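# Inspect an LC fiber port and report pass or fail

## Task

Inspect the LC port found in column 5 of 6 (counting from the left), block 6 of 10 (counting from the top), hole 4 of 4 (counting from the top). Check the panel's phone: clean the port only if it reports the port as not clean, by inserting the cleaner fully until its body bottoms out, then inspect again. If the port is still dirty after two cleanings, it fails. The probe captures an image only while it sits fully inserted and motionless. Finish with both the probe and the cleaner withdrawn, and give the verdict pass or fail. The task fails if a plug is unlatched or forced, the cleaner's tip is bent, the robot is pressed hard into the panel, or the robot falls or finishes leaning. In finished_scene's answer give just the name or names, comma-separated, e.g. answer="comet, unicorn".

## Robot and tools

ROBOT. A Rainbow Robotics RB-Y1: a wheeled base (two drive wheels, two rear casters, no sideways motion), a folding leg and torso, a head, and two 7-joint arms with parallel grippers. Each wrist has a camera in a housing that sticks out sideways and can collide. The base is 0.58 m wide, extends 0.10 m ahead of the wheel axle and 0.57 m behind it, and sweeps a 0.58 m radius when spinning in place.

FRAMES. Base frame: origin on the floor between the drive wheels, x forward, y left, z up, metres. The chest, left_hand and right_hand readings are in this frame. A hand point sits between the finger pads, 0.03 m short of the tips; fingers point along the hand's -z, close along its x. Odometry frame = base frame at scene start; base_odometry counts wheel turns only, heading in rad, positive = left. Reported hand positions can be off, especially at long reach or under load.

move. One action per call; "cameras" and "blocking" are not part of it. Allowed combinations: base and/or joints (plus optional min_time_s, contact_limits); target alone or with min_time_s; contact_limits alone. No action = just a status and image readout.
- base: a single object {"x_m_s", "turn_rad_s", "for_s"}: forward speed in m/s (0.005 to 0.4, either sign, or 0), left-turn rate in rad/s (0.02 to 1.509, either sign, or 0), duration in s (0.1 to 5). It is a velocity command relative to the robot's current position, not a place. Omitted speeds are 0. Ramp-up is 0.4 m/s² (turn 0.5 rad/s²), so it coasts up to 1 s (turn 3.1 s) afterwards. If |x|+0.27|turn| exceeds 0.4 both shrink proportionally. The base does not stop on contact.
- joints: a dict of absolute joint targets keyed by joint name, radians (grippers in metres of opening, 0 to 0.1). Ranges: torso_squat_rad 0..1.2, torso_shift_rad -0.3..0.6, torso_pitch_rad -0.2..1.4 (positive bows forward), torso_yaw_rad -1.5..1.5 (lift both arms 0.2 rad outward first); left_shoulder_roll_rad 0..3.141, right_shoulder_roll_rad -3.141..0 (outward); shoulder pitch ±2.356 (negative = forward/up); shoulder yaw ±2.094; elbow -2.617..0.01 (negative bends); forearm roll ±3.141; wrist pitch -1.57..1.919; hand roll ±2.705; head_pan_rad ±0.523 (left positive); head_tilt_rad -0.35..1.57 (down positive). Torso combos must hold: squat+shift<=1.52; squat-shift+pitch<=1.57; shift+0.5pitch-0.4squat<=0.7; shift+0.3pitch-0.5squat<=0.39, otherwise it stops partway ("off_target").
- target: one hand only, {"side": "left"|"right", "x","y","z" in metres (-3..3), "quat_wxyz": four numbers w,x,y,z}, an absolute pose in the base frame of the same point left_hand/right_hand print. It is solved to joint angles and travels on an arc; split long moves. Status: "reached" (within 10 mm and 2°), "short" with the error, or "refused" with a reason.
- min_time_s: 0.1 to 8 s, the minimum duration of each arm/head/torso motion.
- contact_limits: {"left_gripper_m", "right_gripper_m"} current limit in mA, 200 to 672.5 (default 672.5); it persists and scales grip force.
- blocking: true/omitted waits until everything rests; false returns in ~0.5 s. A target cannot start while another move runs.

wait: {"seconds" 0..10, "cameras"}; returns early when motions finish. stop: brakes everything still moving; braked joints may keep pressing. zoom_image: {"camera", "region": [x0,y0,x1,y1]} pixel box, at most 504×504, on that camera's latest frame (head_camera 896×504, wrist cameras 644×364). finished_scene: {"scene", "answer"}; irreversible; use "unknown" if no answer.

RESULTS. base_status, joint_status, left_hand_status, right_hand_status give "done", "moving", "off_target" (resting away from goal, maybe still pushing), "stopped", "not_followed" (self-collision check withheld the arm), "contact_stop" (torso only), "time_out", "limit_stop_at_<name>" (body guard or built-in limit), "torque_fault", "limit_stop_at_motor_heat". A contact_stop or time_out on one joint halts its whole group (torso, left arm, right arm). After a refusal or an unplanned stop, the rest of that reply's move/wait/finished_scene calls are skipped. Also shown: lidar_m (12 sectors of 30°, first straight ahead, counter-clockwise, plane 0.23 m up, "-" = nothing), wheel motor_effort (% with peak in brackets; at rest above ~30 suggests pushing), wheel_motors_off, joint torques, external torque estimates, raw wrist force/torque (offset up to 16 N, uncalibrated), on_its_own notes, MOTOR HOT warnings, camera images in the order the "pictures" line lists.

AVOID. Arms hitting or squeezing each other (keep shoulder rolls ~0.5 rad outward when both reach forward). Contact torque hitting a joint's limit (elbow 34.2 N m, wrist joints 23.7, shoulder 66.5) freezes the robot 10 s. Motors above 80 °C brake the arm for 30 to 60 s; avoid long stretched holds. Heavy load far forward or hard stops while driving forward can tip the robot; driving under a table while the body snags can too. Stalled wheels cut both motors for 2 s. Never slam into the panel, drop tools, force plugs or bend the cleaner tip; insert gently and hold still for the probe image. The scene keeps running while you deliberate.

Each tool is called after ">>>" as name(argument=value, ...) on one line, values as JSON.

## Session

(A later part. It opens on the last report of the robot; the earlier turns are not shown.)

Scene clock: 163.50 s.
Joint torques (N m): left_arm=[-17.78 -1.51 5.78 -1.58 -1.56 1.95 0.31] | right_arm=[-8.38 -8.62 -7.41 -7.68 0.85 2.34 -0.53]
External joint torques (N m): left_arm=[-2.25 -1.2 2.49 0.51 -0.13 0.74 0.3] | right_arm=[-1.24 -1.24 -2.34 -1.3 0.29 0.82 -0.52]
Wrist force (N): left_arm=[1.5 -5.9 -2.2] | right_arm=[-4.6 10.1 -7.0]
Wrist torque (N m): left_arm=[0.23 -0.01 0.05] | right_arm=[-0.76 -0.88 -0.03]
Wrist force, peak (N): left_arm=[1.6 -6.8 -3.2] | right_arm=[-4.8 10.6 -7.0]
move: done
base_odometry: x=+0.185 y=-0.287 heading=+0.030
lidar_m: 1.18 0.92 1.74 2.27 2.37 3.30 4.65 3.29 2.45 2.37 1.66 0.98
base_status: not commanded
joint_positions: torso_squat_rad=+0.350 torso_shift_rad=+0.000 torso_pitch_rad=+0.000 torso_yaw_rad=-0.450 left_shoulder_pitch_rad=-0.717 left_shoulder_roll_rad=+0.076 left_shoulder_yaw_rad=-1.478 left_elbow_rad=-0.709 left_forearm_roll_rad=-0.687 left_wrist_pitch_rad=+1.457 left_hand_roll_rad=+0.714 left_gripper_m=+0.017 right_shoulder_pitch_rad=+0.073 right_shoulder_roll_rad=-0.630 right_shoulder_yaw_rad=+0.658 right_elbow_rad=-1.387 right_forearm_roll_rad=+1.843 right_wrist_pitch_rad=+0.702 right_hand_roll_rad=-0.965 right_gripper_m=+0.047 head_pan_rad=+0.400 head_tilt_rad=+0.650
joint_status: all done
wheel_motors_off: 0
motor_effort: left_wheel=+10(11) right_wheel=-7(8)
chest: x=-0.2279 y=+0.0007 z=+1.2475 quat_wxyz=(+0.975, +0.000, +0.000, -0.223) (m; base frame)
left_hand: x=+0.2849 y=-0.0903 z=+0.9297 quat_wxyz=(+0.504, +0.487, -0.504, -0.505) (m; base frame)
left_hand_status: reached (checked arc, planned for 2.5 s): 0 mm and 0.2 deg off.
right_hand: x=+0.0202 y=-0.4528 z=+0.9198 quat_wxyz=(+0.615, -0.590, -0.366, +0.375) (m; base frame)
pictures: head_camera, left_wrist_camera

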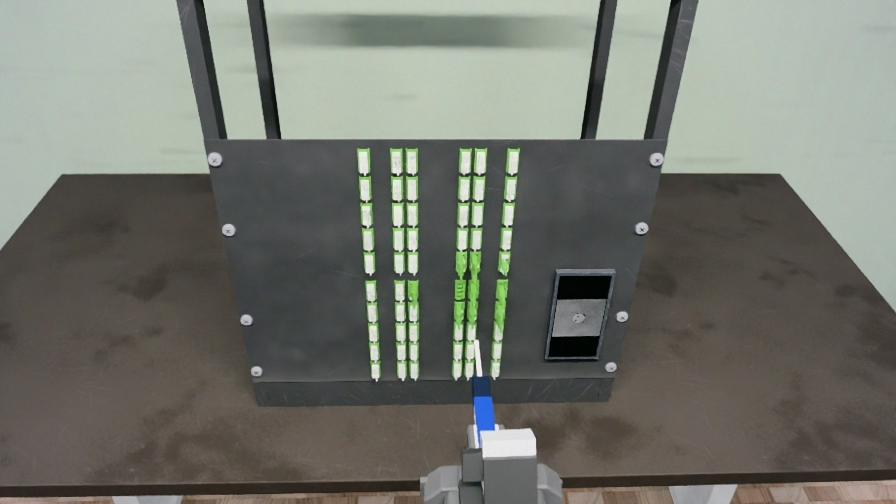

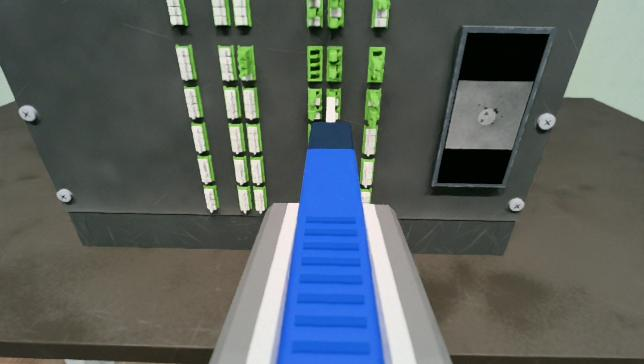

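>>> move(target={"side":"left","x":0.305,"y":-0.0921,"z":0.9298,"quat_wxyz":[0.5037,0.4875,-0.5048,-0.504]}, min_time_s=2, cameras=["left_wrist_camera","head_camera"])

>>> zoom_image(camera="left_wrist_camera", region=[305, 60, 355, 110])

>>> zoom_image(camera="head_camera", region=[440, 270, 500, 390])

Scene clock: 167.03 s.
Joint torques (N m): left_arm=[-18.31 -0.4 5.04 -0.89 -1.17 1.37 0.22] | right_arm=[-8.43 -8.52 -7.47 -7.73 0.82 2.21 -0.51]
External joint torques (N m): left_arm=[-2.13 -0.4 2.43 0.55 0.18 0.09 0.21] | right_arm=[-1.28 -1.14 -2.4 -1.35 0.26 0.69 -0.5]
Wrist force (N): left_arm=[1.6 -6.1 -2.1] | right_arm=[-4.7 10.0 -7.1]
Wrist torque (N m): left_arm=[0.24 0.02 0.06] | right_arm=[-0.73 -0.88 -0.03]
Wrist force, peak (N): left_arm=[1.4 -7.3 -2.1] | right_arm=[-4.6 10.5 -7.1]
move: done
base_odometry: x=+0.185 y=-0.287 heading=+0.030
lidar_m: 1.17 0.91 1.73 2.26 2.38 3.30 4.66 3.29 2.44 2.37 1.67 0.98
base_status: not commanded
joint_positions: torso_squat_rad=+0.350 torso_shift_rad=+0.000 torso_pitch_rad=+0.000 torso_yaw_rad=-0.450 left_shoulder_pitch_rad=-0.749 left_shoulder_roll_rad=+0.033 left_shoulder_yaw_rad=-1.469 left_elbow_rad=-0.563 left_forearm_roll_rad=-0.678 left_wrist_pitch_rad=+1.365 left_hand_roll_rad=+0.761 left_gripper_m=+0.017 right_shoulder_pitch_rad=+0.073 right_shoulder_roll_rad=-0.630 right_shoulder_yaw_rad=+0.658 right_elbow_rad=-1.387 right_forearm_roll_rad=+1.843 right_wrist_pitch_rad=+0.702 right_hand_roll_rad=-0.965 right_gripper_m=+0.047 head_pan_rad=+0.400 head_tilt_rad=+0.650
joint_status: all done
wheel_motors_off: 0
motor_effort: left_wheel=+10(10) right_wheel=-7(8)
chest: x=-0.2279 y=+0.0007 z=+1.2475 quat_wxyz=(+0.975, +0.000, +0.000, -0.223) (m; base frame)
left_hand: x=+0.3048 y=-0.0917 z=+0.9299 quat_wxyz=(+0.504, +0.486, -0.504, -0.505) (m; base frame)
left_hand_status: reached (checked arc, planned for 2.0 s): 0 mm and 0.2 deg off.
right_hand: x=+0.0202 y=-0.4528 z=+0.9198 quat_wxyz=(+0.615, -0.590, -0.366, +0.375) (m; base frame)
pictures: head_camera, left_wrist_camera

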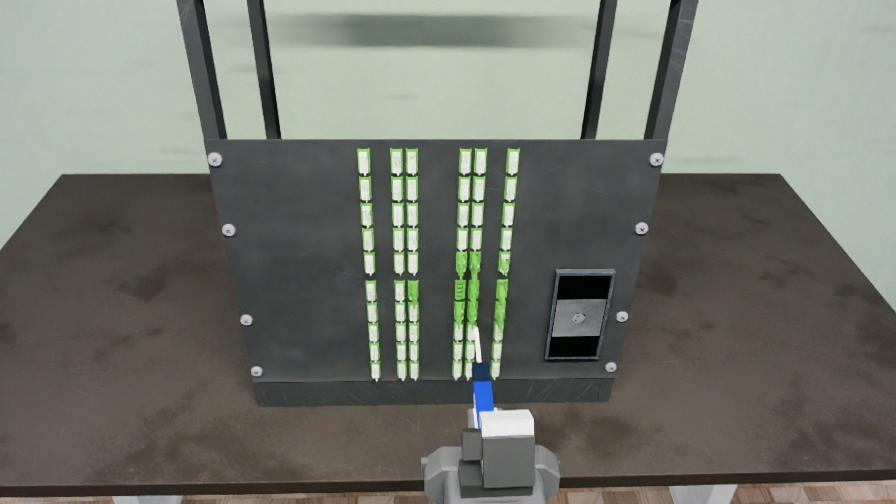

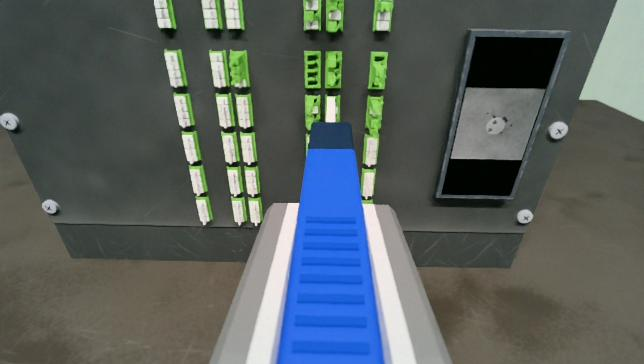

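Scaled by 10.080 from the camera's 644x364 image, which has a finer 1265x715 frame.

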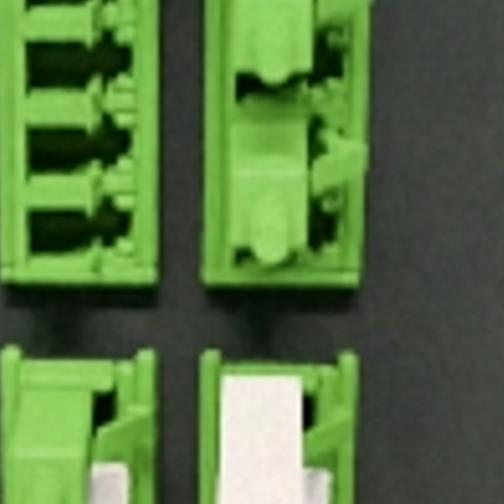

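Scaled by 4.200 from the camera's 896x504 image, which has a finer 1280x720 frame.

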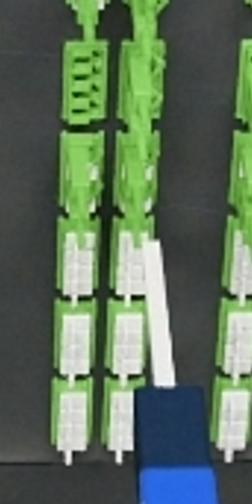

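>>> move(target={"side":"left","x":0.322,"y":-0.0924,"z":0.929,"quat_wxyz":[0.5037,0.4875,-0.5048,-0.504]}, min_time_s=2, cameras=["left_wrist_camera","head_camera"])

>>> zoom_image(camera="left_wrist_camera", region=[305, 60, 355, 110])

>>> zoom_image(camera="head_camera", region=[440, 270, 500, 390])

Scene clock: 170.13 s.
Joint torques (N m): left_arm=[-19.19 -0.77 0.83 0.47 -1 1.4 0.37] | right_arm=[-8.55 -8.71 -7.6 -7.69 0.83 2.28 -0.52]
External joint torques (N m): left_arm=[-2.39 -1.3 -1.17 0.51 0.24 0.04 0.36] | right_arm=[-1.4 -1.33 -2.52 -1.3 0.27 0.76 -0.52]
Wrist force (N): left_arm=[1.3 -6.1 -2.7] | right_arm=[-4.6 10.2 -6.8]
Wrist torque (N m): left_arm=[0.25 -0.05 0.03] | right_arm=[-0.77 -0.89 -0.03]
Wrist force, peak (N): left_arm=[1.6 -6.7 -3.3] | right_arm=[-4.9 10.3 -7.1]
move: done
base_odometry: x=+0.185 y=-0.287 heading=+0.030
lidar_m: 1.18 0.92 1.72 2.27 2.38 3.30 4.66 3.28 2.44 2.36 1.67 0.97
base_status: not commanded
joint_positions: torso_squat_rad=+0.350 torso_shift_rad=+0.000 torso_pitch_rad=+0.000 torso_yaw_rad=-0.450 left_shoulder_pitch_rad=-0.802 left_shoulder_roll_rad=+0.000 left_shoulder_yaw_rad=-1.569 left_elbow_rad=-0.437 left_forearm_roll_rad=-0.566 left_wrist_pitch_rad=+1.285 left_hand_roll_rad=+0.827 left_gripper_m=+0.017 right_shoulder_pitch_rad=+0.073 right_shoulder_roll_rad=-0.630 right_shoulder_yaw_rad=+0.658 right_elbow_rad=-1.387 right_forearm_roll_rad=+1.843 right_wrist_pitch_rad=+0.702 right_hand_roll_rad=-0.965 right_gripper_m=+0.047 head_pan_rad=+0.400 head_tilt_rad=+0.650
joint_status: all done
wheel_motors_off: 0
motor_effort: left_wheel=+10(11) right_wheel=-8(8)
chest: x=-0.2279 y=+0.0007 z=+1.2475 quat_wxyz=(+0.975, +0.000, +0.000, -0.223) (m; base frame)
left_hand: x=+0.3218 y=-0.0918 z=+0.9292 quat_wxyz=(+0.504, +0.481, -0.504, -0.510) (m; base frame)
left_hand_status: reached (checked arc, as near as the solve gets, planned for 2.0 s): 1 mm and 1.1 deg off.
right_hand: x=+0.0202 y=-0.4528 z=+0.9198 quat_wxyz=(+0.615, -0.590, -0.366, +0.375) (m; base frame)
pictures: head_camera, left_wrist_camera

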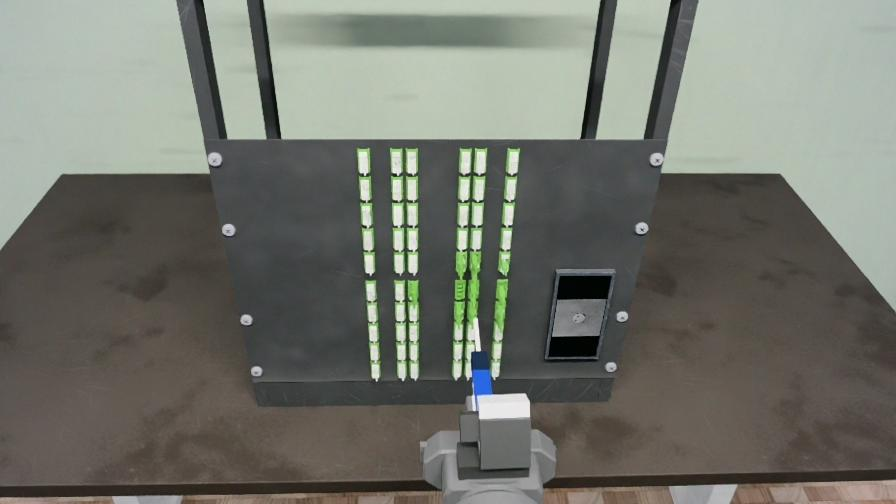

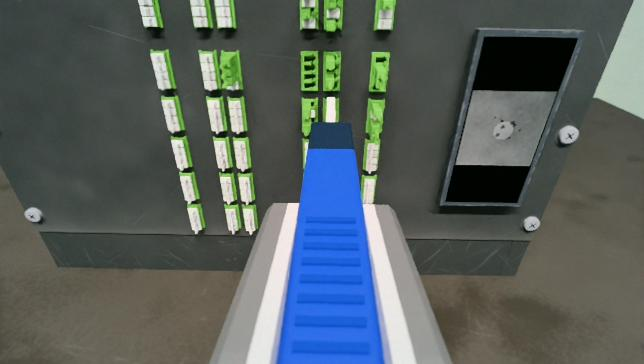

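Scaled by 10.080 from the camera's 644x364 image, which has a finer 1265x715 frame.

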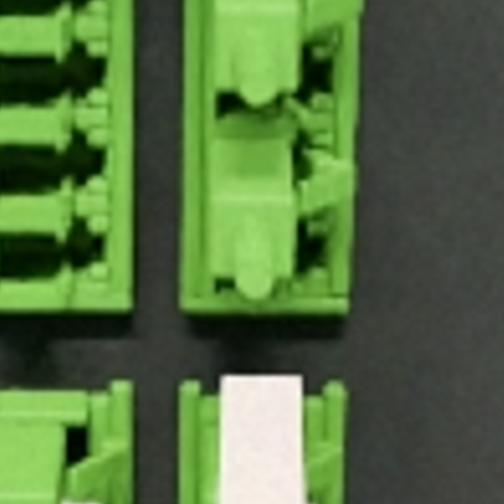

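Scaled by 4.200 from the camera's 896x504 image, which has a finer 1280x720 frame.

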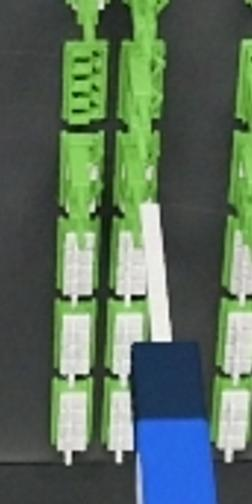

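>>> move(target={"side":"left","x":0.25,"y":-0.04,"z":0.925,"quat_wxyz":[0.5037,0.4875,-0.5048,-0.504]}, cameras=[])

>>> move(joints={"torso_yaw_rad":-0.65,"head_pan_rad":0.52}, min_time_s=3, cameras=["head_camera"])

Scene clock: 173.90 s.
Joint torques (N m): left_arm=[-14.66 0.73 3.72 -2.7 -1.64 1.34 -0.12] | right_arm=[-8.5 -8.32 -7.57 -7.67 0.78 2.3 -0.59]
External joint torques (N m): left_arm=[-0.79 -0.33 -0.9 -0.26 -0.21 0.11 -0.13] | right_arm=[-1.36 -0.93 -2.5 -1.28 0.23 0.78 -0.58]
Wrist force (N): left_arm=[2.0 -5.6 -1.7] | right_arm=[-4.6 10.2 -7.1]
Wrist torque (N m): left_arm=[0.18 -0.03 0.07] | right_arm=[-0.75 -0.89 -0.02]
Wrist force, peak (N): left_arm=[2.1 -7.0 -2.9] | right_arm=[-5.2 10.5 -6.9]
move: done
base_odometry: x=+0.185 y=-0.287 heading=+0.030
lidar_m: 1.17 0.93 1.74 2.26 2.38 3.30 4.65 3.30 2.44 2.38 1.67 0.98
base_status: not commanded
joint_positions: torso_squat_rad=+0.350 torso_shift_rad=+0.000 torso_pitch_rad=+0.000 torso_yaw_rad=-0.450 left_shoulder_pitch_rad=-0.676 left_shoulder_roll_rad=+0.277 left_shoulder_yaw_rad=-1.642 left_elbow_rad=-1.090 left_forearm_roll_rad=-0.620 left_wrist_pitch_rad=+1.691 left_hand_roll_rad=+0.722 left_gripper_m=+0.017 right_shoulder_pitch_rad=+0.073 right_shoulder_roll_rad=-0.630 right_shoulder_yaw_rad=+0.658 right_elbow_rad=-1.387 right_forearm_roll_rad=+1.843 right_wrist_pitch_rad=+0.702 right_hand_roll_rad=-0.965 right_gripper_m=+0.047 head_pan_rad=+0.400 head_tilt_rad=+0.650
joint_status: all done
wheel_motors_off: 0
motor_effort: left_wheel=+9(10) right_wheel=-7(8)
chest: x=-0.2279 y=+0.0006 z=+1.2475 quat_wxyz=(+0.975, +0.000, +0.000, -0.223) (m; base frame)
left_hand: x=+0.2500 y=-0.0399 z=+0.9250 quat_wxyz=(+0.504, +0.488, -0.505, -0.504) (m; base frame)
left_hand_status: reached (checked arc, planned for 1.0 s): 0 mm and 0.0 deg off.
right_hand: x=+0.0202 y=-0.4528 z=+0.9198 quat_wxyz=(+0.615, -0.590, -0.366, +0.375) (m; base frame)
pictures: none
No camera images: "cameras" was empty.

Scene clock: 177.20 s.
Joint torques (N m): left_arm=[-14.73 1.1 4.13 -2.67 -1.49 1.43 0.02] | right_arm=[-8.68 -8.27 -7.51 -7.57 0.86 2.24 -0.5]
External joint torques (N m): left_arm=[-0.86 0.05 -0.49 -0.22 -0.05 0.21 0.01] | right_arm=[-1.53 -0.89 -2.43 -1.18 0.31 0.72 -0.49]
Wrist force (N): left_arm=[1.8 -6.6 -2.3] | right_arm=[-4.7 10.1 -6.9]
Wrist torque (N m): left_arm=[0.29 -0.01 0.03] | right_arm=[-0.75 -0.89 -0.02]
Wrist force, peak (N): left_arm=[1.7 -7.0 -2.6] | right_arm=[-4.8 10.3 -7.2]
move: done
base_odometry: x=+0.185 y=-0.287 heading=+0.030
lidar_m: 1.17 0.92 1.73 2.27 2.37 3.30 4.66 3.30 2.45 2.37 1.67 0.98
base_status: not commanded
joint_positions: torso_squat_rad=+0.350 torso_shift_rad=+0.000 torso_pitch_rad=+0.000 torso_yaw_rad=-0.650 left_shoulder_pitch_rad=-0.676 left_shoulder_roll_rad=+0.277 left_shoulder_yaw_rad=-1.642 left_elbow_rad=-1.090 left_forearm_roll_rad=-0.620 left_wrist_pitch_rad=+1.691 left_hand_roll_rad=+0.722 left_gripper_m=+0.017 right_shoulder_pitch_rad=+0.073 right_shoulder_roll_rad=-0.630 right_shoulder_yaw_rad=+0.658 right_elbow_rad=-1.387 right_forearm_roll_rad=+1.843 right_wrist_pitch_rad=+0.702 right_hand_roll_rad=-0.965 right_gripper_m=+0.047 head_pan_rad=+0.520 head_tilt_rad=+0.650
joint_status: all done
wheel_motors_off: 0
motor_effort: left_wheel=+9(10) right_wheel=-7(8)
chest: x=-0.2279 y=+0.0006 z=+1.2475 quat_wxyz=(+0.948, +0.000, +0.000, -0.319) (m; base frame)
left_hand: x=+0.2325 y=-0.1340 z=+0.9250 quat_wxyz=(+0.451, +0.435, -0.551, -0.552) (m; base frame)
right_hand: x=-0.0748 y=-0.4931 z=+0.9198 quat_wxyz=(+0.649, -0.623, -0.306, +0.312) (m; base frame)
pictures: head_camera

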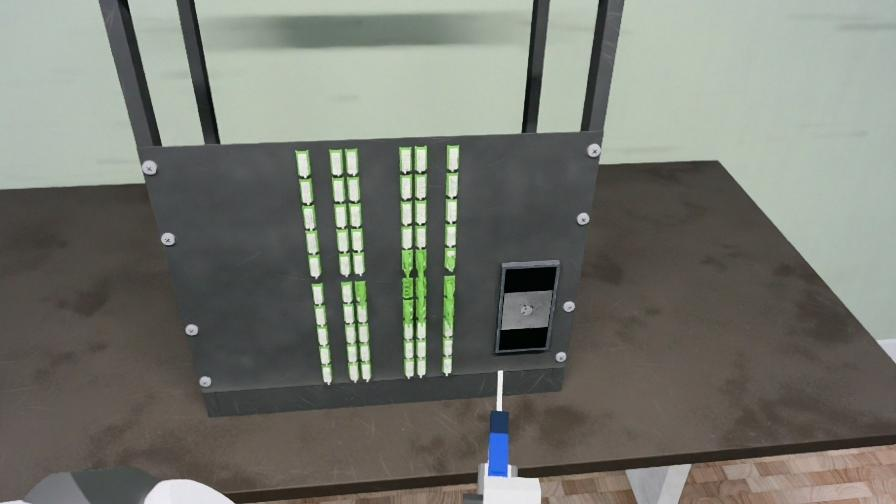

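>>> move(target={"side":"left","x":0.25,"y":-0.0908,"z":0.928,"quat_wxyz":[0.5037,0.4875,-0.5048,-0.504]}, cameras=[])

>>> move(target={"side":"left","x":0.31,"y":-0.0918,"z":0.9298,"quat_wxyz":[0.5037,0.4875,-0.5048,-0.504]}, cameras=["left_wrist_camera"])

>>> zoom_image(camera="left_wrist_camera", region=[305, 60, 355, 110])

Scene clock: 178.53 s.
Joint torques (N m): left_arm=[-14.43 1.1 5.38 -2.64 -1.51 1.47 -0.1] | right_arm=[-8.48 -8.27 -7.5 -7.61 0.77 2.25 -0.48]
External joint torques (N m): left_arm=[-0.53 -0.33 0.95 -0.09 -0.08 0.27 -0.11] | right_arm=[-1.33 -0.88 -2.43 -1.22 0.22 0.73 -0.47]
Wrist force (N): left_arm=[1.3 -5.7 -2.1] | right_arm=[-4.6 10.0 -6.9]
Wrist torque (N m): left_arm=[0.19 -0.11 -0.01] | right_arm=[-0.74 -0.89 -0.04]
Wrist force, peak (N): left_arm=[2.4 -7.3 -2.1] | right_arm=[-5.2 10.3 -6.9]
move: done
base_odometry: x=+0.185 y=-0.287 heading=+0.030
lidar_m: 1.18 0.93 1.73 2.26 2.37 3.30 4.66 3.28 2.44 2.37 1.66 0.96
base_status: not commanded
joint_positions: torso_squat_rad=+0.350 torso_shift_rad=+0.000 torso_pitch_rad=+0.000 torso_yaw_rad=-0.650 left_shoulder_pitch_rad=-0.649 left_shoulder_roll_rad=+0.289 left_shoulder_yaw_rad=-1.559 left_elbow_rad=-1.076 left_forearm_roll_rad=-0.560 left_wrist_pitch_rad=+1.789 left_hand_roll_rad=+0.709 left_gripper_m=+0.017 right_shoulder_pitch_rad=+0.073 right_shoulder_roll_rad=-0.630 right_shoulder_yaw_rad=+0.658 right_elbow_rad=-1.387 right_forearm_roll_rad=+1.843 right_wrist_pitch_rad=+0.702 right_hand_roll_rad=-0.965 right_gripper_m=+0.047 head_pan_rad=+0.520 head_tilt_rad=+0.650
joint_status: all done
wheel_motors_off: 0
motor_effort: left_wheel=+9(10) right_wheel=-7(8)
chest: x=-0.2279 y=+0.0006 z=+1.2475 quat_wxyz=(+0.948, +0.000, +0.000, -0.319) (m; base frame)
left_hand: x=+0.2500 y=-0.0908 z=+0.9280 quat_wxyz=(+0.504, +0.487, -0.505, -0.504) (m; base frame)
left_hand_status: reached (checked arc, planned for 0.3 s): 0 mm and 0.0 deg off.
right_hand: x=-0.0748 y=-0.4931 z=+0.9198 quat_wxyz=(+0.649, -0.623, -0.306, +0.311) (m; base frame)
pictures: none
No camera images: "cameras" was empty.

Scene clock: 179.33 s.
Joint torques (N m): left_arm=[-16.49 2.9 6.12 -1.64 -1.3 1.56 -0.02] | right_arm=[-8.51 -8.24 -7.44 -7.61 0.75 2.37 -0.5]
External joint torques (N m): left_arm=[-0.76 -0.21 1.87 -0.23 0.1 0.29 -0.03] | right_arm=[-1.37 -0.85 -2.36 -1.22 0.19 0.85 -0.49]
Wrist force (N): left_arm=[2.2 -6.2 -3.0] | right_arm=[-4.9 10.2 -6.9]
Wrist torque (N m): left_arm=[0.23 0.00 0.08] | right_arm=[-0.75 -0.92 -0.04]
Wrist force, peak (N): left_arm=[2.1 -7.0 -3.5] | right_arm=[-4.7 10.6 -7.2]
move: done
base_odometry: x=+0.185 y=-0.287 heading=+0.030
lidar_m: 1.18 0.93 1.74 2.26 2.38 3.31 4.65 3.29 2.45 2.36 1.67 0.98
base_status: not commanded
joint_positions: torso_squat_rad=+0.350 torso_shift_rad=+0.000 torso_pitch_rad=+0.000 torso_yaw_rad=-0.650 left_shoulder_pitch_rad=-0.706 left_shoulder_roll_rad=+0.309 left_shoulder_yaw_rad=-1.527 left_elbow_rad=-0.913 left_forearm_roll_rad=-0.522 left_wrist_pitch_rad=+1.603 left_hand_roll_rad=+0.754 left_gripper_m=+0.017 right_shoulder_pitch_rad=+0.073 right_shoulder_roll_rad=-0.630 right_shoulder_yaw_rad=+0.658 right_elbow_rad=-1.387 right_forearm_roll_rad=+1.843 right_wrist_pitch_rad=+0.702 right_hand_roll_rad=-0.965 right_gripper_m=+0.047 head_pan_rad=+0.520 head_tilt_rad=+0.650
joint_status: all done
wheel_motors_off: 0
motor_effort: left_wheel=+10(10) right_wheel=-7(7)
chest: x=-0.2280 y=+0.0006 z=+1.2475 quat_wxyz=(+0.948, +0.000, +0.000, -0.319) (m; base frame)
left_hand: x=+0.3099 y=-0.0917 z=+0.9298 quat_wxyz=(+0.504, +0.487, -0.505, -0.504) (m; base frame)
left_hand_status: reached (checked arc, planned for 0.5 s): 0 mm and 0.0 deg off.
right_hand: x=-0.0748 y=-0.4931 z=+0.9198 quat_wxyz=(+0.649, -0.623, -0.306, +0.311) (m; base frame)
pictures: left_wrist_camera

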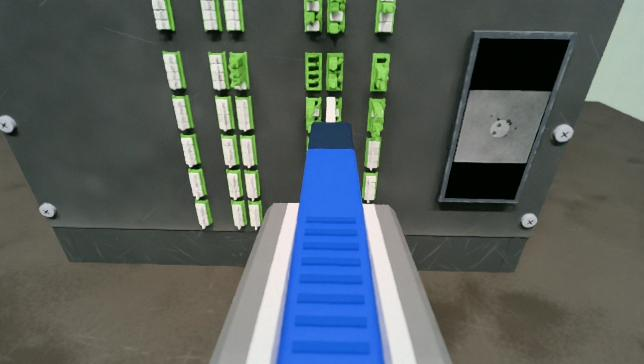

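Scaled by 10.080 from the camera's 644x364 image, which has a finer 1265x715 frame.

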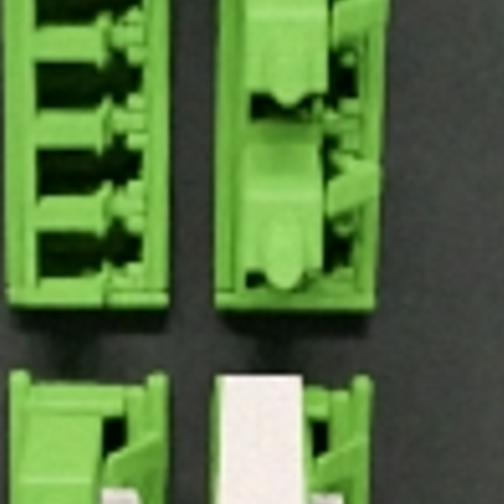

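>>> move(target={"side":"left","x":0.332,"y":-0.0928,"z":0.9295,"quat_wxyz":[0.5037,0.4875,-0.5048,-0.504]}, cameras=["left_wrist_camera"])

>>> zoom_image(camera="left_wrist_camera", region=[305, 60, 355, 110])

Scene clock: 180.90 s.
Joint torques (N m): left_arm=[-17.61 3 5.26 -0.88 -1.36 1.59 0.21] | right_arm=[-8.7 -7.95 -7.15 -7.52 0.71 2.41 -0.52]
External joint torques (N m): left_arm=[-1.23 -0.56 1.35 -0.03 0 0.28 0.2] | right_arm=[-1.55 -0.57 -2.07 -1.13 0.16 0.89 -0.52]
Wrist force (N): left_arm=[1.7 -5.8 -2.8] | right_arm=[-4.9 10.5 -7.0]
Wrist torque (N m): left_arm=[0.20 -0.06 0.03] | right_arm=[-0.78 -0.92 -0.03]
Wrist force, peak (N): left_arm=[0.6 -7.2 -2.2] | right_arm=[-4.7 10.6 -7.1]
move: done
base_odometry: x=+0.185 y=-0.287 heading=+0.030
lidar_m: 1.17 0.92 1.72 2.27 2.37 3.31 4.66 3.29 2.44 2.36 1.66 0.98
base_status: not commanded
joint_positions: torso_squat_rad=+0.350 torso_shift_rad=+0.000 torso_pitch_rad=+0.000 torso_yaw_rad=-0.650 left_shoulder_pitch_rad=-0.728 left_shoulder_roll_rad=+0.293 left_shoulder_yaw_rad=-1.518 left_elbow_rad=-0.809 left_forearm_roll_rad=-0.511 left_wrist_pitch_rad=+1.517 left_hand_roll_rad=+0.780 left_gripper_m=+0.017 right_shoulder_pitch_rad=+0.073 right_shoulder_roll_rad=-0.630 right_shoulder_yaw_rad=+0.658 right_elbow_rad=-1.387 right_forearm_roll_rad=+1.843 right_wrist_pitch_rad=+0.702 right_hand_roll_rad=-0.965 right_gripper_m=+0.047 head_pan_rad=+0.520 head_tilt_rad=+0.650
joint_status: all done
wheel_motors_off: 0
motor_effort: left_wheel=+10(11) right_wheel=-7(7)
chest: x=-0.2280 y=+0.0006 z=+1.2475 quat_wxyz=(+0.948, +0.000, +0.000, -0.319) (m; base frame)
left_hand: x=+0.3319 y=-0.0927 z=+0.9295 quat_wxyz=(+0.504, +0.487, -0.505, -0.504) (m; base frame)
left_hand_status: reached (checked arc, planned for 0.4 s): 0 mm and 0.1 deg off.
right_hand: x=-0.0749 y=-0.4931 z=+0.9198 quat_wxyz=(+0.649, -0.623, -0.306, +0.311) (m; base frame)
pictures: left_wrist_camera

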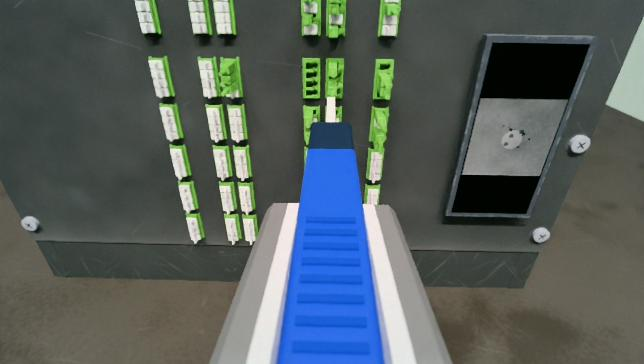

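Scaled by 10.080 from the camera's 644x364 image, which has a finer 1265x715 frame.

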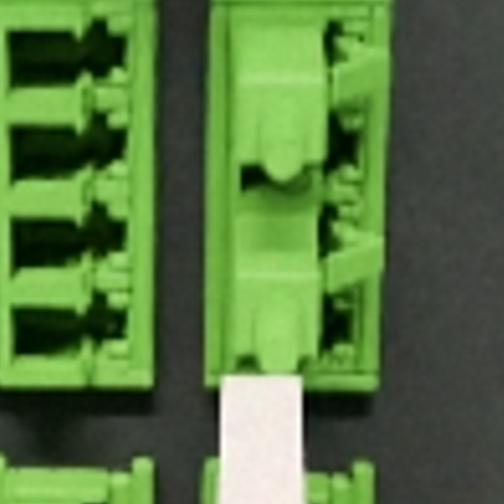

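>>> move(target={"side":"left","x":0.325,"y":-0.0930,"z":0.9284,"quat_wxyz":[0.5037,0.4875,-0.5048,-0.504]}, cameras=[])

>>> move(target={"side":"left","x":0.343,"y":-0.0933,"z":0.9282,"quat_wxyz":[0.5037,0.4875,-0.5048,-0.504]}, cameras=["left_wrist_camera"])

>>> zoom_image(camera="left_wrist_camera", region=[305, 60, 355, 110])

Scene clock: 182.40 s.
Joint torques (N m): left_arm=[-16.81 2.95 4.44 -1.02 -1.37 1.7 0.14] | right_arm=[-8.9 -7.97 -6.98 -7.33 0.78 2.39 -0.58]
External joint torques (N m): left_arm=[-0.61 -0.4 0.51 -0.05 0 0.4 0.13] | right_arm=[-1.75 -0.59 -1.91 -0.94 0.23 0.87 -0.57]
Wrist force (N): left_arm=[1.4 -6.0 -2.4] | right_arm=[-4.5 10.3 -7.0]
Wrist torque (N m): left_arm=[0.22 -0.06 0.01] | right_arm=[-0.76 -0.89 -0.03]
Wrist force, peak (N): left_arm=[1.3 -6.7 -3.1] | right_arm=[-4.9 10.4 -7.1]
move: done
base_odometry: x=+0.185 y=-0.287 heading=+0.030
lidar_m: 1.17 0.93 1.73 2.27 2.37 3.30 4.67 3.29 2.44 2.37 1.68 0.98
base_status: not commanded
joint_positions: torso_squat_rad=+0.350 torso_shift_rad=+0.000 torso_pitch_rad=+0.000 torso_yaw_rad=-0.650 left_shoulder_pitch_rad=-0.721 left_shoulder_roll_rad=+0.289 left_shoulder_yaw_rad=-1.521 left_elbow_rad=-0.823 left_forearm_roll_rad=-0.514 left_wrist_pitch_rad=+1.538 left_hand_roll_rad=+0.777 left_gripper_m=+0.017 right_shoulder_pitch_rad=+0.073 right_shoulder_roll_rad=-0.630 right_shoulder_yaw_rad=+0.658 right_elbow_rad=-1.387 right_forearm_roll_rad=+1.843 right_wrist_pitch_rad=+0.702 right_hand_roll_rad=-0.965 right_gripper_m=+0.047 head_pan_rad=+0.520 head_tilt_rad=+0.650
joint_status: all done
wheel_motors_off: 0
motor_effort: left_wheel=+11(13) right_wheel=-7(7)
chest: x=-0.2280 y=+0.0006 z=+1.2475 quat_wxyz=(+0.948, +0.000, +0.000, -0.319) (m; base frame)
left_hand: x=+0.3251 y=-0.0930 z=+0.9283 quat_wxyz=(+0.504, +0.487, -0.505, -0.504) (m; base frame)
left_hand_status: reached (checked arc, planned for 0.1 s): 0 mm and 0.0 deg off.
right_hand: x=-0.0749 y=-0.4931 z=+0.9198 quat_wxyz=(+0.649, -0.623, -0.305, +0.311) (m; base frame)
pictures: none
No camera images: "cameras" was empty.

Scene clock: 183.10 s.
Joint torques (N m): left_arm=[-18.8 2.05 5.24 -0.92 -1.69 1.27 0.1] | right_arm=[-8.88 -7.87 -7.14 -7.45 0.78 2.47 -0.57]
External joint torques (N m): left_arm=[-2.1 -1.66 1.69 -0.45 -0.36 -0.06 0.09] | right_arm=[-1.73 -0.48 -2.07 -1.06 0.22 0.95 -0.56]
Wrist force (N): left_arm=[0.2 -5.6 -2.2] | right_arm=[-4.6 10.4 -7.1]
Wrist torque (N m): left_arm=[0.20 0.40 0.05] | right_arm=[-0.78 -0.89 -0.02]
Wrist force, peak (N): left_arm=[0.0 -6.7 -2.9] | right_arm=[-4.9 10.4 -7.0]
move: done
base_odometry: x=+0.185 y=-0.287 heading=+0.030
lidar_m: 1.17 0.93 1.73 2.26 2.37 3.31 4.65 3.29 2.43 2.36 1.67 0.98
base_status: not commanded
joint_positions: torso_squat_rad=+0.350 torso_shift_rad=+0.000 torso_pitch_rad=+0.000 torso_yaw_rad=-0.650 left_shoulder_pitch_rad=-0.738 left_shoulder_roll_rad=+0.272 left_shoulder_yaw_rad=-1.516 left_elbow_rad=-0.729 left_forearm_roll_rad=-0.507 left_wrist_pitch_rad=+1.464 left_hand_roll_rad=+0.801 left_gripper_m=+0.017 right_shoulder_pitch_rad=+0.073 right_shoulder_roll_rad=-0.630 right_shoulder_yaw_rad=+0.658 right_elbow_rad=-1.387 right_forearm_roll_rad=+1.843 right_wrist_pitch_rad=+0.702 right_hand_roll_rad=-0.965 right_gripper_m=+0.047 head_pan_rad=+0.520 head_tilt_rad=+0.650
joint_status: all done
wheel_motors_off: 0
motor_effort: left_wheel=+11(12) right_wheel=-7(7)
chest: x=-0.2280 y=+0.0006 z=+1.2475 quat_wxyz=(+0.948, +0.000, +0.000, -0.319) (m; base frame)
left_hand: x=+0.3430 y=-0.0928 z=+0.9281 quat_wxyz=(+0.504, +0.487, -0.504, -0.504) (m; base frame)
left_hand_status: reached (checked arc, planned for 0.4 s): 0 mm and 0.1 deg off.
right_hand: x=-0.0749 y=-0.4931 z=+0.9198 quat_wxyz=(+0.649, -0.623, -0.305, +0.311) (m; base frame)
pictures: left_wrist_camera

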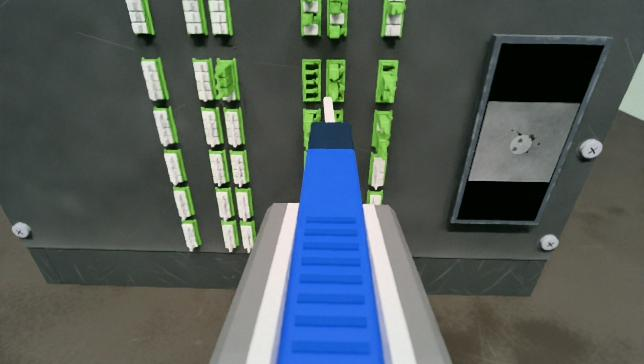

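Scaled by 10.080 from the camera's 644x364 image, which has a finer 1265x715 frame.

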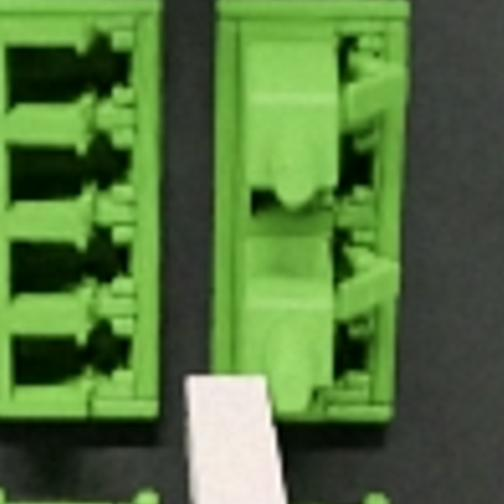

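>>> move(target={"side":"left","x":0.325,"y":-0.0930,"z":0.9284,"quat_wxyz":[0.5037,0.4875,-0.5048,-0.504]}, cameras=["left_wrist_camera"])

>>> zoom_image(camera="left_wrist_camera", region=[305, 60, 355, 110])

>>> zoom_image(camera="left_wrist_camera", region=[295, 80, 365, 150])

Scene clock: 184.20 s.
Joint torques (N m): left_arm=[-16.3 3.89 3.32 -0.97 -1.46 1.59 0.02] | right_arm=[-9.1 -7.98 -7.17 -7.33 0.71 2.34 -0.45]
External joint torques (N m): left_arm=[-0.11 0.54 -0.61 0 -0.09 0.29 0.01] | right_arm=[-1.95 -0.59 -2.09 -0.94 0.15 0.82 -0.44]
Wrist force (N): left_arm=[1.1 -5.7 -3.1] | right_arm=[-4.8 10.2 -6.8]
Wrist torque (N m): left_arm=[0.20 -0.10 0.05] | right_arm=[-0.76 -0.92 -0.03]
Wrist force, peak (N): left_arm=[-0.6 -6.4 -3.8] | right_arm=[-4.7 10.4 -7.1]
move: done
base_odometry: x=+0.185 y=-0.287 heading=+0.030
lidar_m: 1.18 0.93 1.73 2.26 2.37 3.30 4.66 3.30 2.44 2.37 1.67 0.97
base_status: not commanded
joint_positions: torso_squat_rad=+0.350 torso_shift_rad=+0.000 torso_pitch_rad=+0.000 torso_yaw_rad=-0.650 left_shoulder_pitch_rad=-0.721 left_shoulder_roll_rad=+0.289 left_shoulder_yaw_rad=-1.521 left_elbow_rad=-0.824 left_forearm_roll_rad=-0.514 left_wrist_pitch_rad=+1.539 left_hand_roll_rad=+0.777 left_gripper_m=+0.017 right_shoulder_pitch_rad=+0.073 right_shoulder_roll_rad=-0.630 right_shoulder_yaw_rad=+0.658 right_elbow_rad=-1.387 right_forearm_roll_rad=+1.843 right_wrist_pitch_rad=+0.702 right_hand_roll_rad=-0.965 right_gripper_m=+0.047 head_pan_rad=+0.520 head_tilt_rad=+0.650
joint_status: all done
wheel_motors_off: 0
motor_effort: left_wheel=+11(11) right_wheel=-7(7)
chest: x=-0.2280 y=+0.0006 z=+1.2475 quat_wxyz=(+0.948, +0.000, +0.000, -0.319) (m; base frame)
left_hand: x=+0.3250 y=-0.0930 z=+0.9284 quat_wxyz=(+0.504, +0.488, -0.505, -0.504) (m; base frame)
left_hand_status: reached (checked arc, planned for 0.4 s): 0 mm and 0.0 deg off.
right_hand: x=-0.0749 y=-0.4931 z=+0.9198 quat_wxyz=(+0.649, -0.623, -0.306, +0.311) (m; base frame)
pictures: left_wrist_camera

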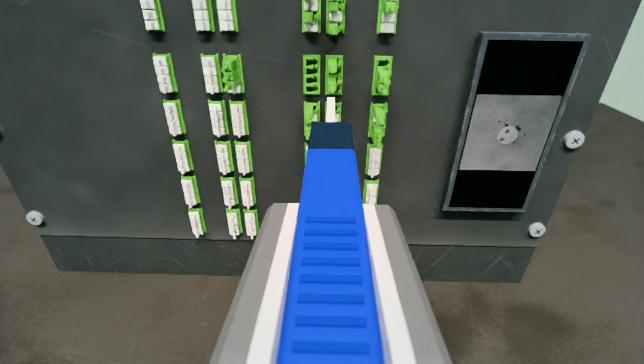

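Scaled by 10.080 from the camera's 644x364 image, which has a finer 1265x715 frame.

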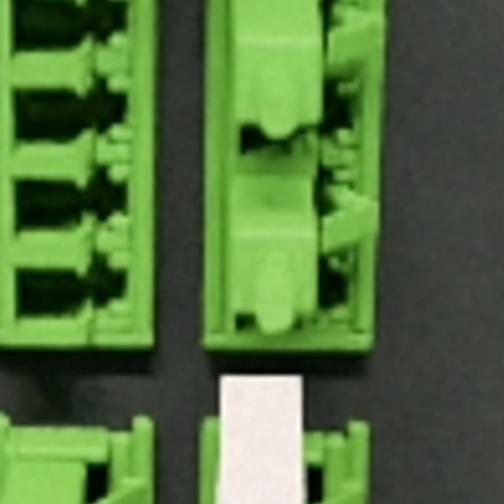

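Scaled by 7.200 from the camera's 644x364 image, which has a finer 1265x715 frame.

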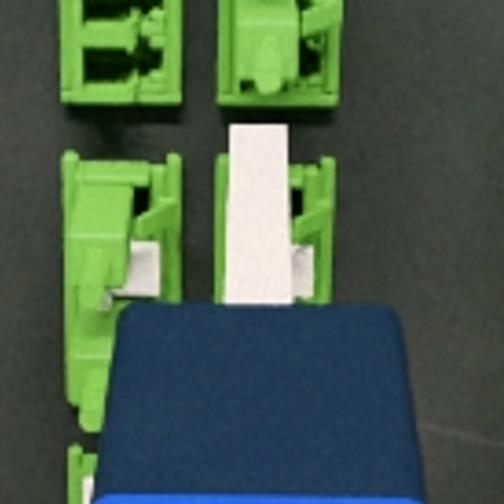

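>>> zoom_image(camera="left_wrist_camera", region=[318, 92, 348, 122])

>>> move(cameras=["head_camera"])

>>> zoom_image(camera="head_camera", region=[360, 220, 560, 420])

Scaled by 16.800 from the camera's 644x364 image, which has a finer 1265x715 frame.

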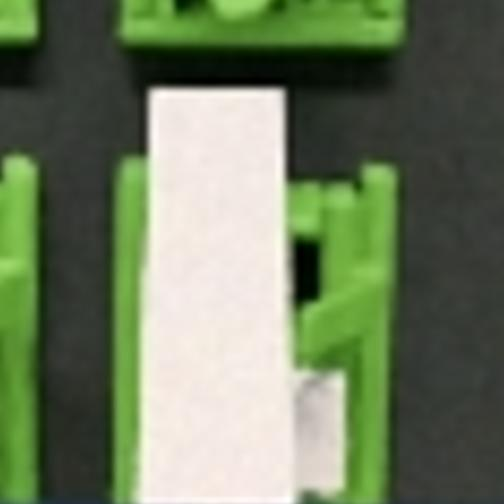

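Scene clock: 187.17 s.
Joint torques (N m): left_arm=[-16.85 3.74 3.32 -0.94 -1.33 1.67 -0.17] | right_arm=[-8.88 -8.03 -7.2 -7.43 0.75 2.35 -0.53]
External joint torques (N m): left_arm=[-0.67 0.39 -0.61 0.03 0.04 0.37 -0.18] | right_arm=[-1.74 -0.64 -2.12 -1.05 0.2 0.83 -0.52]
Wrist force (N): left_arm=[1.8 -6.0 -2.3] | right_arm=[-4.7 10.2 -7.1]
Wrist torque (N m): left_arm=[0.22 -0.02 0.07] | right_arm=[-0.76 -0.90 -0.04]
Wrist force, peak (N): left_arm=[2.5 -6.4 -3.3] | right_arm=[-4.8 10.4 -7.1]
base_odometry: x=+0.185 y=-0.287 heading=+0.030
lidar_m: 1.18 0.92 1.73 2.27 2.38 3.31 4.66 3.29 2.45 2.36 1.67 0.98
base_status: not commanded
joint_positions: torso_squat_rad=+0.350 torso_shift_rad=+0.000 torso_pitch_rad=+0.000 torso_yaw_rad=-0.650 left_shoulder_pitch_rad=-0.721 left_shoulder_roll_rad=+0.289 left_shoulder_yaw_rad=-1.521 left_elbow_rad=-0.824 left_forearm_roll_rad=-0.514 left_wrist_pitch_rad=+1.539 left_hand_roll_rad=+0.777 left_gripper_m=+0.017 right_shoulder_pitch_rad=+0.073 right_shoulder_roll_rad=-0.630 right_shoulder_yaw_rad=+0.658 right_elbow_rad=-1.387 right_forearm_roll_rad=+1.843 right_wrist_pitch_rad=+0.702 right_hand_roll_rad=-0.965 right_gripper_m=+0.047 head_pan_rad=+0.520 head_tilt_rad=+0.650
joint_status: all done
wheel_motors_off: 0
motor_effort: left_wheel=+11(11) right_wheel=-7(7)
chest: x=-0.2280 y=+0.0006 z=+1.2475 quat_wxyz=(+0.948, +0.000, +0.000, -0.319) (m; base frame)
left_hand: x=+0.3250 y=-0.0930 z=+0.9284 quat_wxyz=(+0.504, +0.488, -0.505, -0.504) (m; base frame)
left_hand_status: reached (checked arc, planned for 0.4 s): 0 mm and 0.0 deg off.
right_hand: x=-0.0749 y=-0.4931 z=+0.9198 quat_wxyz=(+0.649, -0.623, -0.306, +0.311) (m; base frame)
pictures: head_camera

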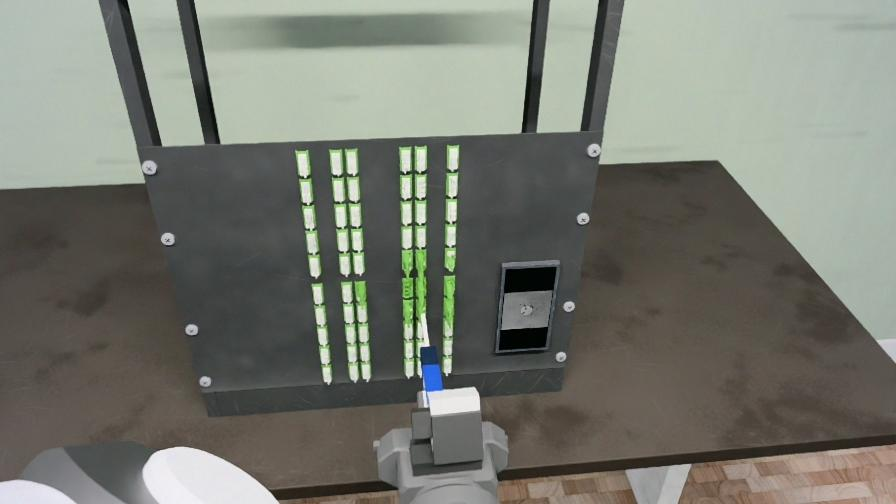

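Scaled by 2.520 from the camera's 896x504 image, which has a finer 1280x720 frame.

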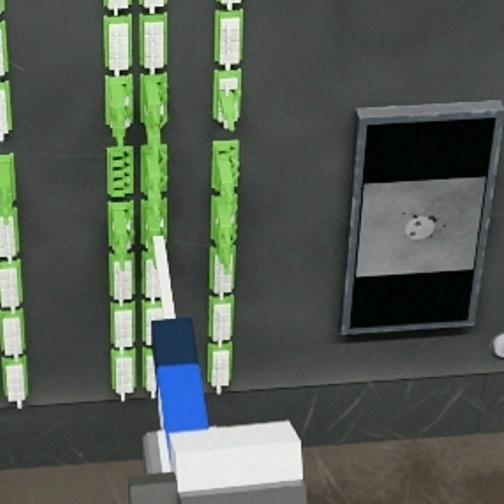

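>>> move(target={"side":"left","x":0.334,"y":-0.0937,"z":0.9281,"quat_wxyz":[0.5037,0.4875,-0.5048,-0.504]}, cameras=["left_wrist_camera"])

>>> zoom_image(camera="left_wrist_camera", region=[305, 65, 355, 115])

Scene clock: 188.77 s.
Joint torques (N m): left_arm=[-17.98 3.16 4.76 -0.78 -1.35 1.63 0.06] | right_arm=[-8.97 -7.86 -7.23 -7.62 0.79 2.41 -0.48]
External joint torques (N m): left_arm=[-1.53 -0.37 0.97 -0.02 0 0.31 0.05] | right_arm=[-1.82 -0.48 -2.16 -1.24 0.24 0.89 -0.47]
Wrist force (N): left_arm=[1.7 -6.1 -2.6] | right_arm=[-4.7 10.3 -6.9]
Wrist torque (N m): left_arm=[0.24 0.01 0.05] | right_arm=[-0.75 -0.90 -0.02]
Wrist force, peak (N): left_arm=[2.1 -6.9 -2.9] | right_arm=[-4.6 10.7 -6.8]
move: done
base_odometry: x=+0.185 y=-0.287 heading=+0.030
lidar_m: 1.17 0.93 1.73 2.27 2.37 3.29 4.65 3.29 2.44 2.37 1.66 0.98
base_status: not commanded
joint_positions: torso_squat_rad=+0.350 torso_shift_rad=+0.000 torso_pitch_rad=+0.000 torso_yaw_rad=-0.650 left_shoulder_pitch_rad=-0.730 left_shoulder_roll_rad=+0.283 left_shoulder_yaw_rad=-1.518 left_elbow_rad=-0.784 left_forearm_roll_rad=-0.510 left_wrist_pitch_rad=+1.504 left_hand_roll_rad=+0.787 left_gripper_m=+0.017 right_shoulder_pitch_rad=+0.073 right_shoulder_roll_rad=-0.630 right_shoulder_yaw_rad=+0.658 right_elbow_rad=-1.387 right_forearm_roll_rad=+1.843 right_wrist_pitch_rad=+0.702 right_hand_roll_rad=-0.965 right_gripper_m=+0.047 head_pan_rad=+0.520 head_tilt_rad=+0.650
joint_status: all done
wheel_motors_off: 0
motor_effort: left_wheel=+11(11) right_wheel=-7(7)
chest: x=-0.2280 y=+0.0006 z=+1.2475 quat_wxyz=(+0.948, +0.000, +0.000, -0.319) (m; base frame)
left_hand: x=+0.3336 y=-0.0933 z=+0.9284 quat_wxyz=(+0.504, +0.487, -0.504, -0.504) (m; base frame)
left_hand_status: reached (checked arc, planned for 0.2 s): 1 mm and 0.1 deg off.
right_hand: x=-0.0749 y=-0.4931 z=+0.9198 quat_wxyz=(+0.649, -0.623, -0.306, +0.311) (m; base frame)
pictures: left_wrist_camera

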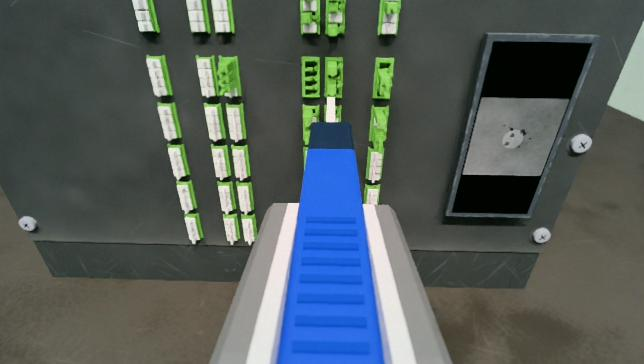

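Scaled by 10.080 from the camera's 644x364 image, which has a finer 1265x715 frame.

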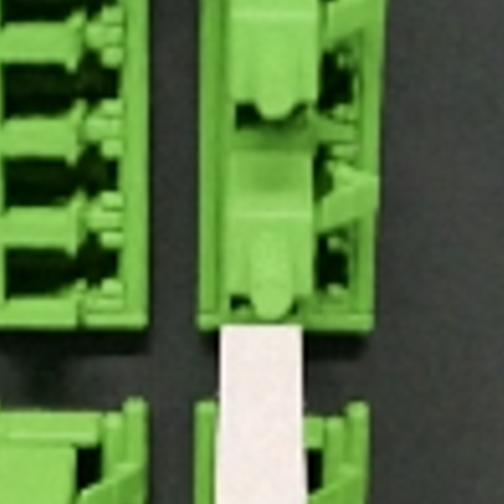

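>>> move(target={"side":"left","x":0.326,"y":-0.0940,"z":0.9278,"quat_wxyz":[0.5037,0.4875,-0.5048,-0.504]}, cameras=[])

>>> move(target={"side":"left","x":0.338,"y":-0.0943,"z":0.9276,"quat_wxyz":[0.5037,0.4875,-0.5048,-0.504]}, cameras=["left_wrist_camera"])

>>> zoom_image(camera="left_wrist_camera", region=[305, 65, 355, 115])

Scene clock: 190.13 s.
Joint torques (N m): left_arm=[-16.93 3.36 4.26 -1.02 -1.26 1.71 0.06] | right_arm=[-8.97 -8.05 -7.36 -7.48 0.71 2.42 -0.48]
External joint torques (N m): left_arm=[-0.69 0.04 0.42 -0.11 0.11 0.4 0.05] | right_arm=[-1.82 -0.67 -2.29 -1.09 0.16 0.9 -0.47]
Wrist force (N): left_arm=[1.6 -6.6 -2.4] | right_arm=[-4.7 10.2 -7.1]
Wrist torque (N m): left_arm=[0.30 -0.02 0.05] | right_arm=[-0.76 -0.90 -0.02]
Wrist force, peak (N): left_arm=[1.6 -6.9 -3.0] | right_arm=[-4.5 10.6 -7.0]
move: done
base_odometry: x=+0.185 y=-0.287 heading=+0.030
lidar_m: 1.17 0.93 1.72 2.27 2.37 3.30 4.66 3.29 2.45 2.37 1.67 0.98
base_status: not commanded
joint_positions: torso_squat_rad=+0.350 torso_shift_rad=+0.000 torso_pitch_rad=+0.000 torso_yaw_rad=-0.650 left_shoulder_pitch_rad=-0.723 left_shoulder_roll_rad=+0.280 left_shoulder_yaw_rad=-1.521 left_elbow_rad=-0.805 left_forearm_roll_rad=-0.514 left_wrist_pitch_rad=+1.529 left_hand_roll_rad=+0.781 left_gripper_m=+0.017 right_shoulder_pitch_rad=+0.073 right_shoulder_roll_rad=-0.630 right_shoulder_yaw_rad=+0.658 right_elbow_rad=-1.387 right_forearm_roll_rad=+1.843 right_wrist_pitch_rad=+0.702 right_hand_roll_rad=-0.965 right_gripper_m=+0.047 head_pan_rad=+0.520 head_tilt_rad=+0.650
joint_status: all done
wheel_motors_off: 0
motor_effort: left_wheel=+10(11) right_wheel=-7(7)
chest: x=-0.2280 y=+0.0006 z=+1.2475 quat_wxyz=(+0.948, +0.000, +0.000, -0.319) (m; base frame)
left_hand: x=+0.3262 y=-0.0940 z=+0.9276 quat_wxyz=(+0.504, +0.488, -0.505, -0.504) (m; base frame)
left_hand_status: reached (checked arc, planned for 0.2 s): 0 mm and 0.0 deg off.
right_hand: x=-0.0749 y=-0.4931 z=+0.9198 quat_wxyz=(+0.649, -0.623, -0.305, +0.311) (m; base frame)
pictures: none
No camera images: "cameras" was empty.

Scene clock: 190.73 s.
Joint torques (N m): left_arm=[-17.25 3.25 5.2 -0.5 -1.36 1.37 0.1] | right_arm=[-9.01 -7.63 -7.23 -7.51 0.72 2.45 -0.47]
External joint torques (N m): left_arm=[-0.69 -0.33 1.53 0.14 -0.02 0.04 0.09] | right_arm=[-1.86 -0.25 -2.15 -1.12 0.16 0.93 -0.46]
Wrist force (N): left_arm=[1.3 -6.7 -2.2] | right_arm=[-4.9 10.3 -6.9]
Wrist torque (N m): left_arm=[0.32 -0.05 0.04] | right_arm=[-0.77 -0.91 -0.03]
Wrist force, peak (N): left_arm=[1.1 -7.0 -2.8] | right_arm=[-4.9 10.6 -6.9]
move: done
base_odometry: x=+0.185 y=-0.287 heading=+0.030
lidar_m: 1.17 0.93 1.73 2.26 2.37 3.31 4.65 3.28 2.44 2.36 1.68 0.98
base_status: not commanded
joint_positions: torso_squat_rad=+0.350 torso_shift_rad=+0.000 torso_pitch_rad=+0.000 torso_yaw_rad=-0.650 left_shoulder_pitch_rad=-0.734 left_shoulder_roll_rad=+0.276 left_shoulder_yaw_rad=-1.517 left_elbow_rad=-0.758 left_forearm_roll_rad=-0.508 left_wrist_pitch_rad=+1.485 left_hand_roll_rad=+0.793 left_gripper_m=+0.017 right_shoulder_pitch_rad=+0.073 right_shoulder_roll_rad=-0.630 right_shoulder_yaw_rad=+0.658 right_elbow_rad=-1.387 right_forearm_roll_rad=+1.843 right_wrist_pitch_rad=+0.702 right_hand_roll_rad=-0.965 right_gripper_m=+0.047 head_pan_rad=+0.520 head_tilt_rad=+0.650
joint_status: all done
wheel_motors_off: 0
motor_effort: left_wheel=+9(10) right_wheel=-7(7)
chest: x=-0.2280 y=+0.0006 z=+1.2475 quat_wxyz=(+0.948, +0.000, +0.000, -0.319) (m; base frame)
left_hand: x=+0.3374 y=-0.0937 z=+0.9281 quat_wxyz=(+0.504, +0.487, -0.504, -0.505) (m; base frame)
left_hand_status: reached (checked arc, planned for 0.2 s): 1 mm and 0.1 deg off.
right_hand: x=-0.0749 y=-0.4931 z=+0.9198 quat_wxyz=(+0.649, -0.623, -0.305, +0.311) (m; base frame)
pictures: left_wrist_camera

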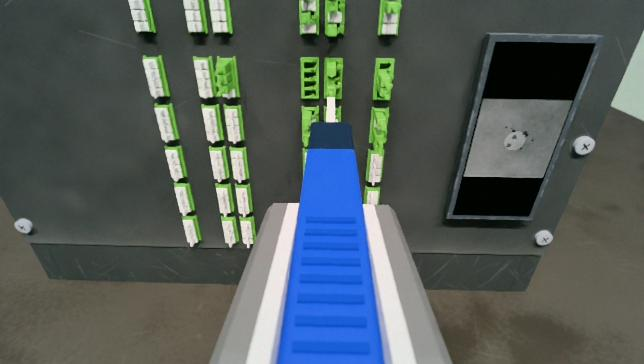

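Scaled by 10.080 from the camera's 644x364 image, which has a finer 1265x715 frame.

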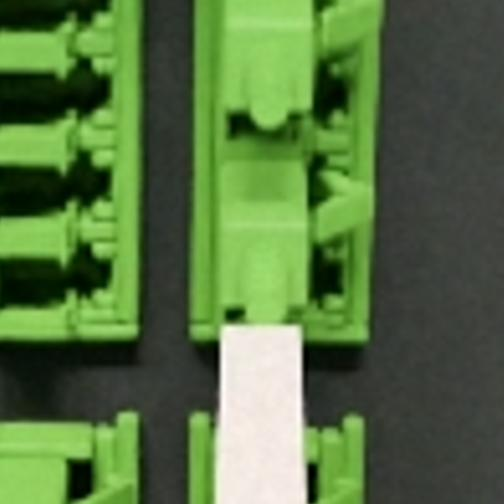

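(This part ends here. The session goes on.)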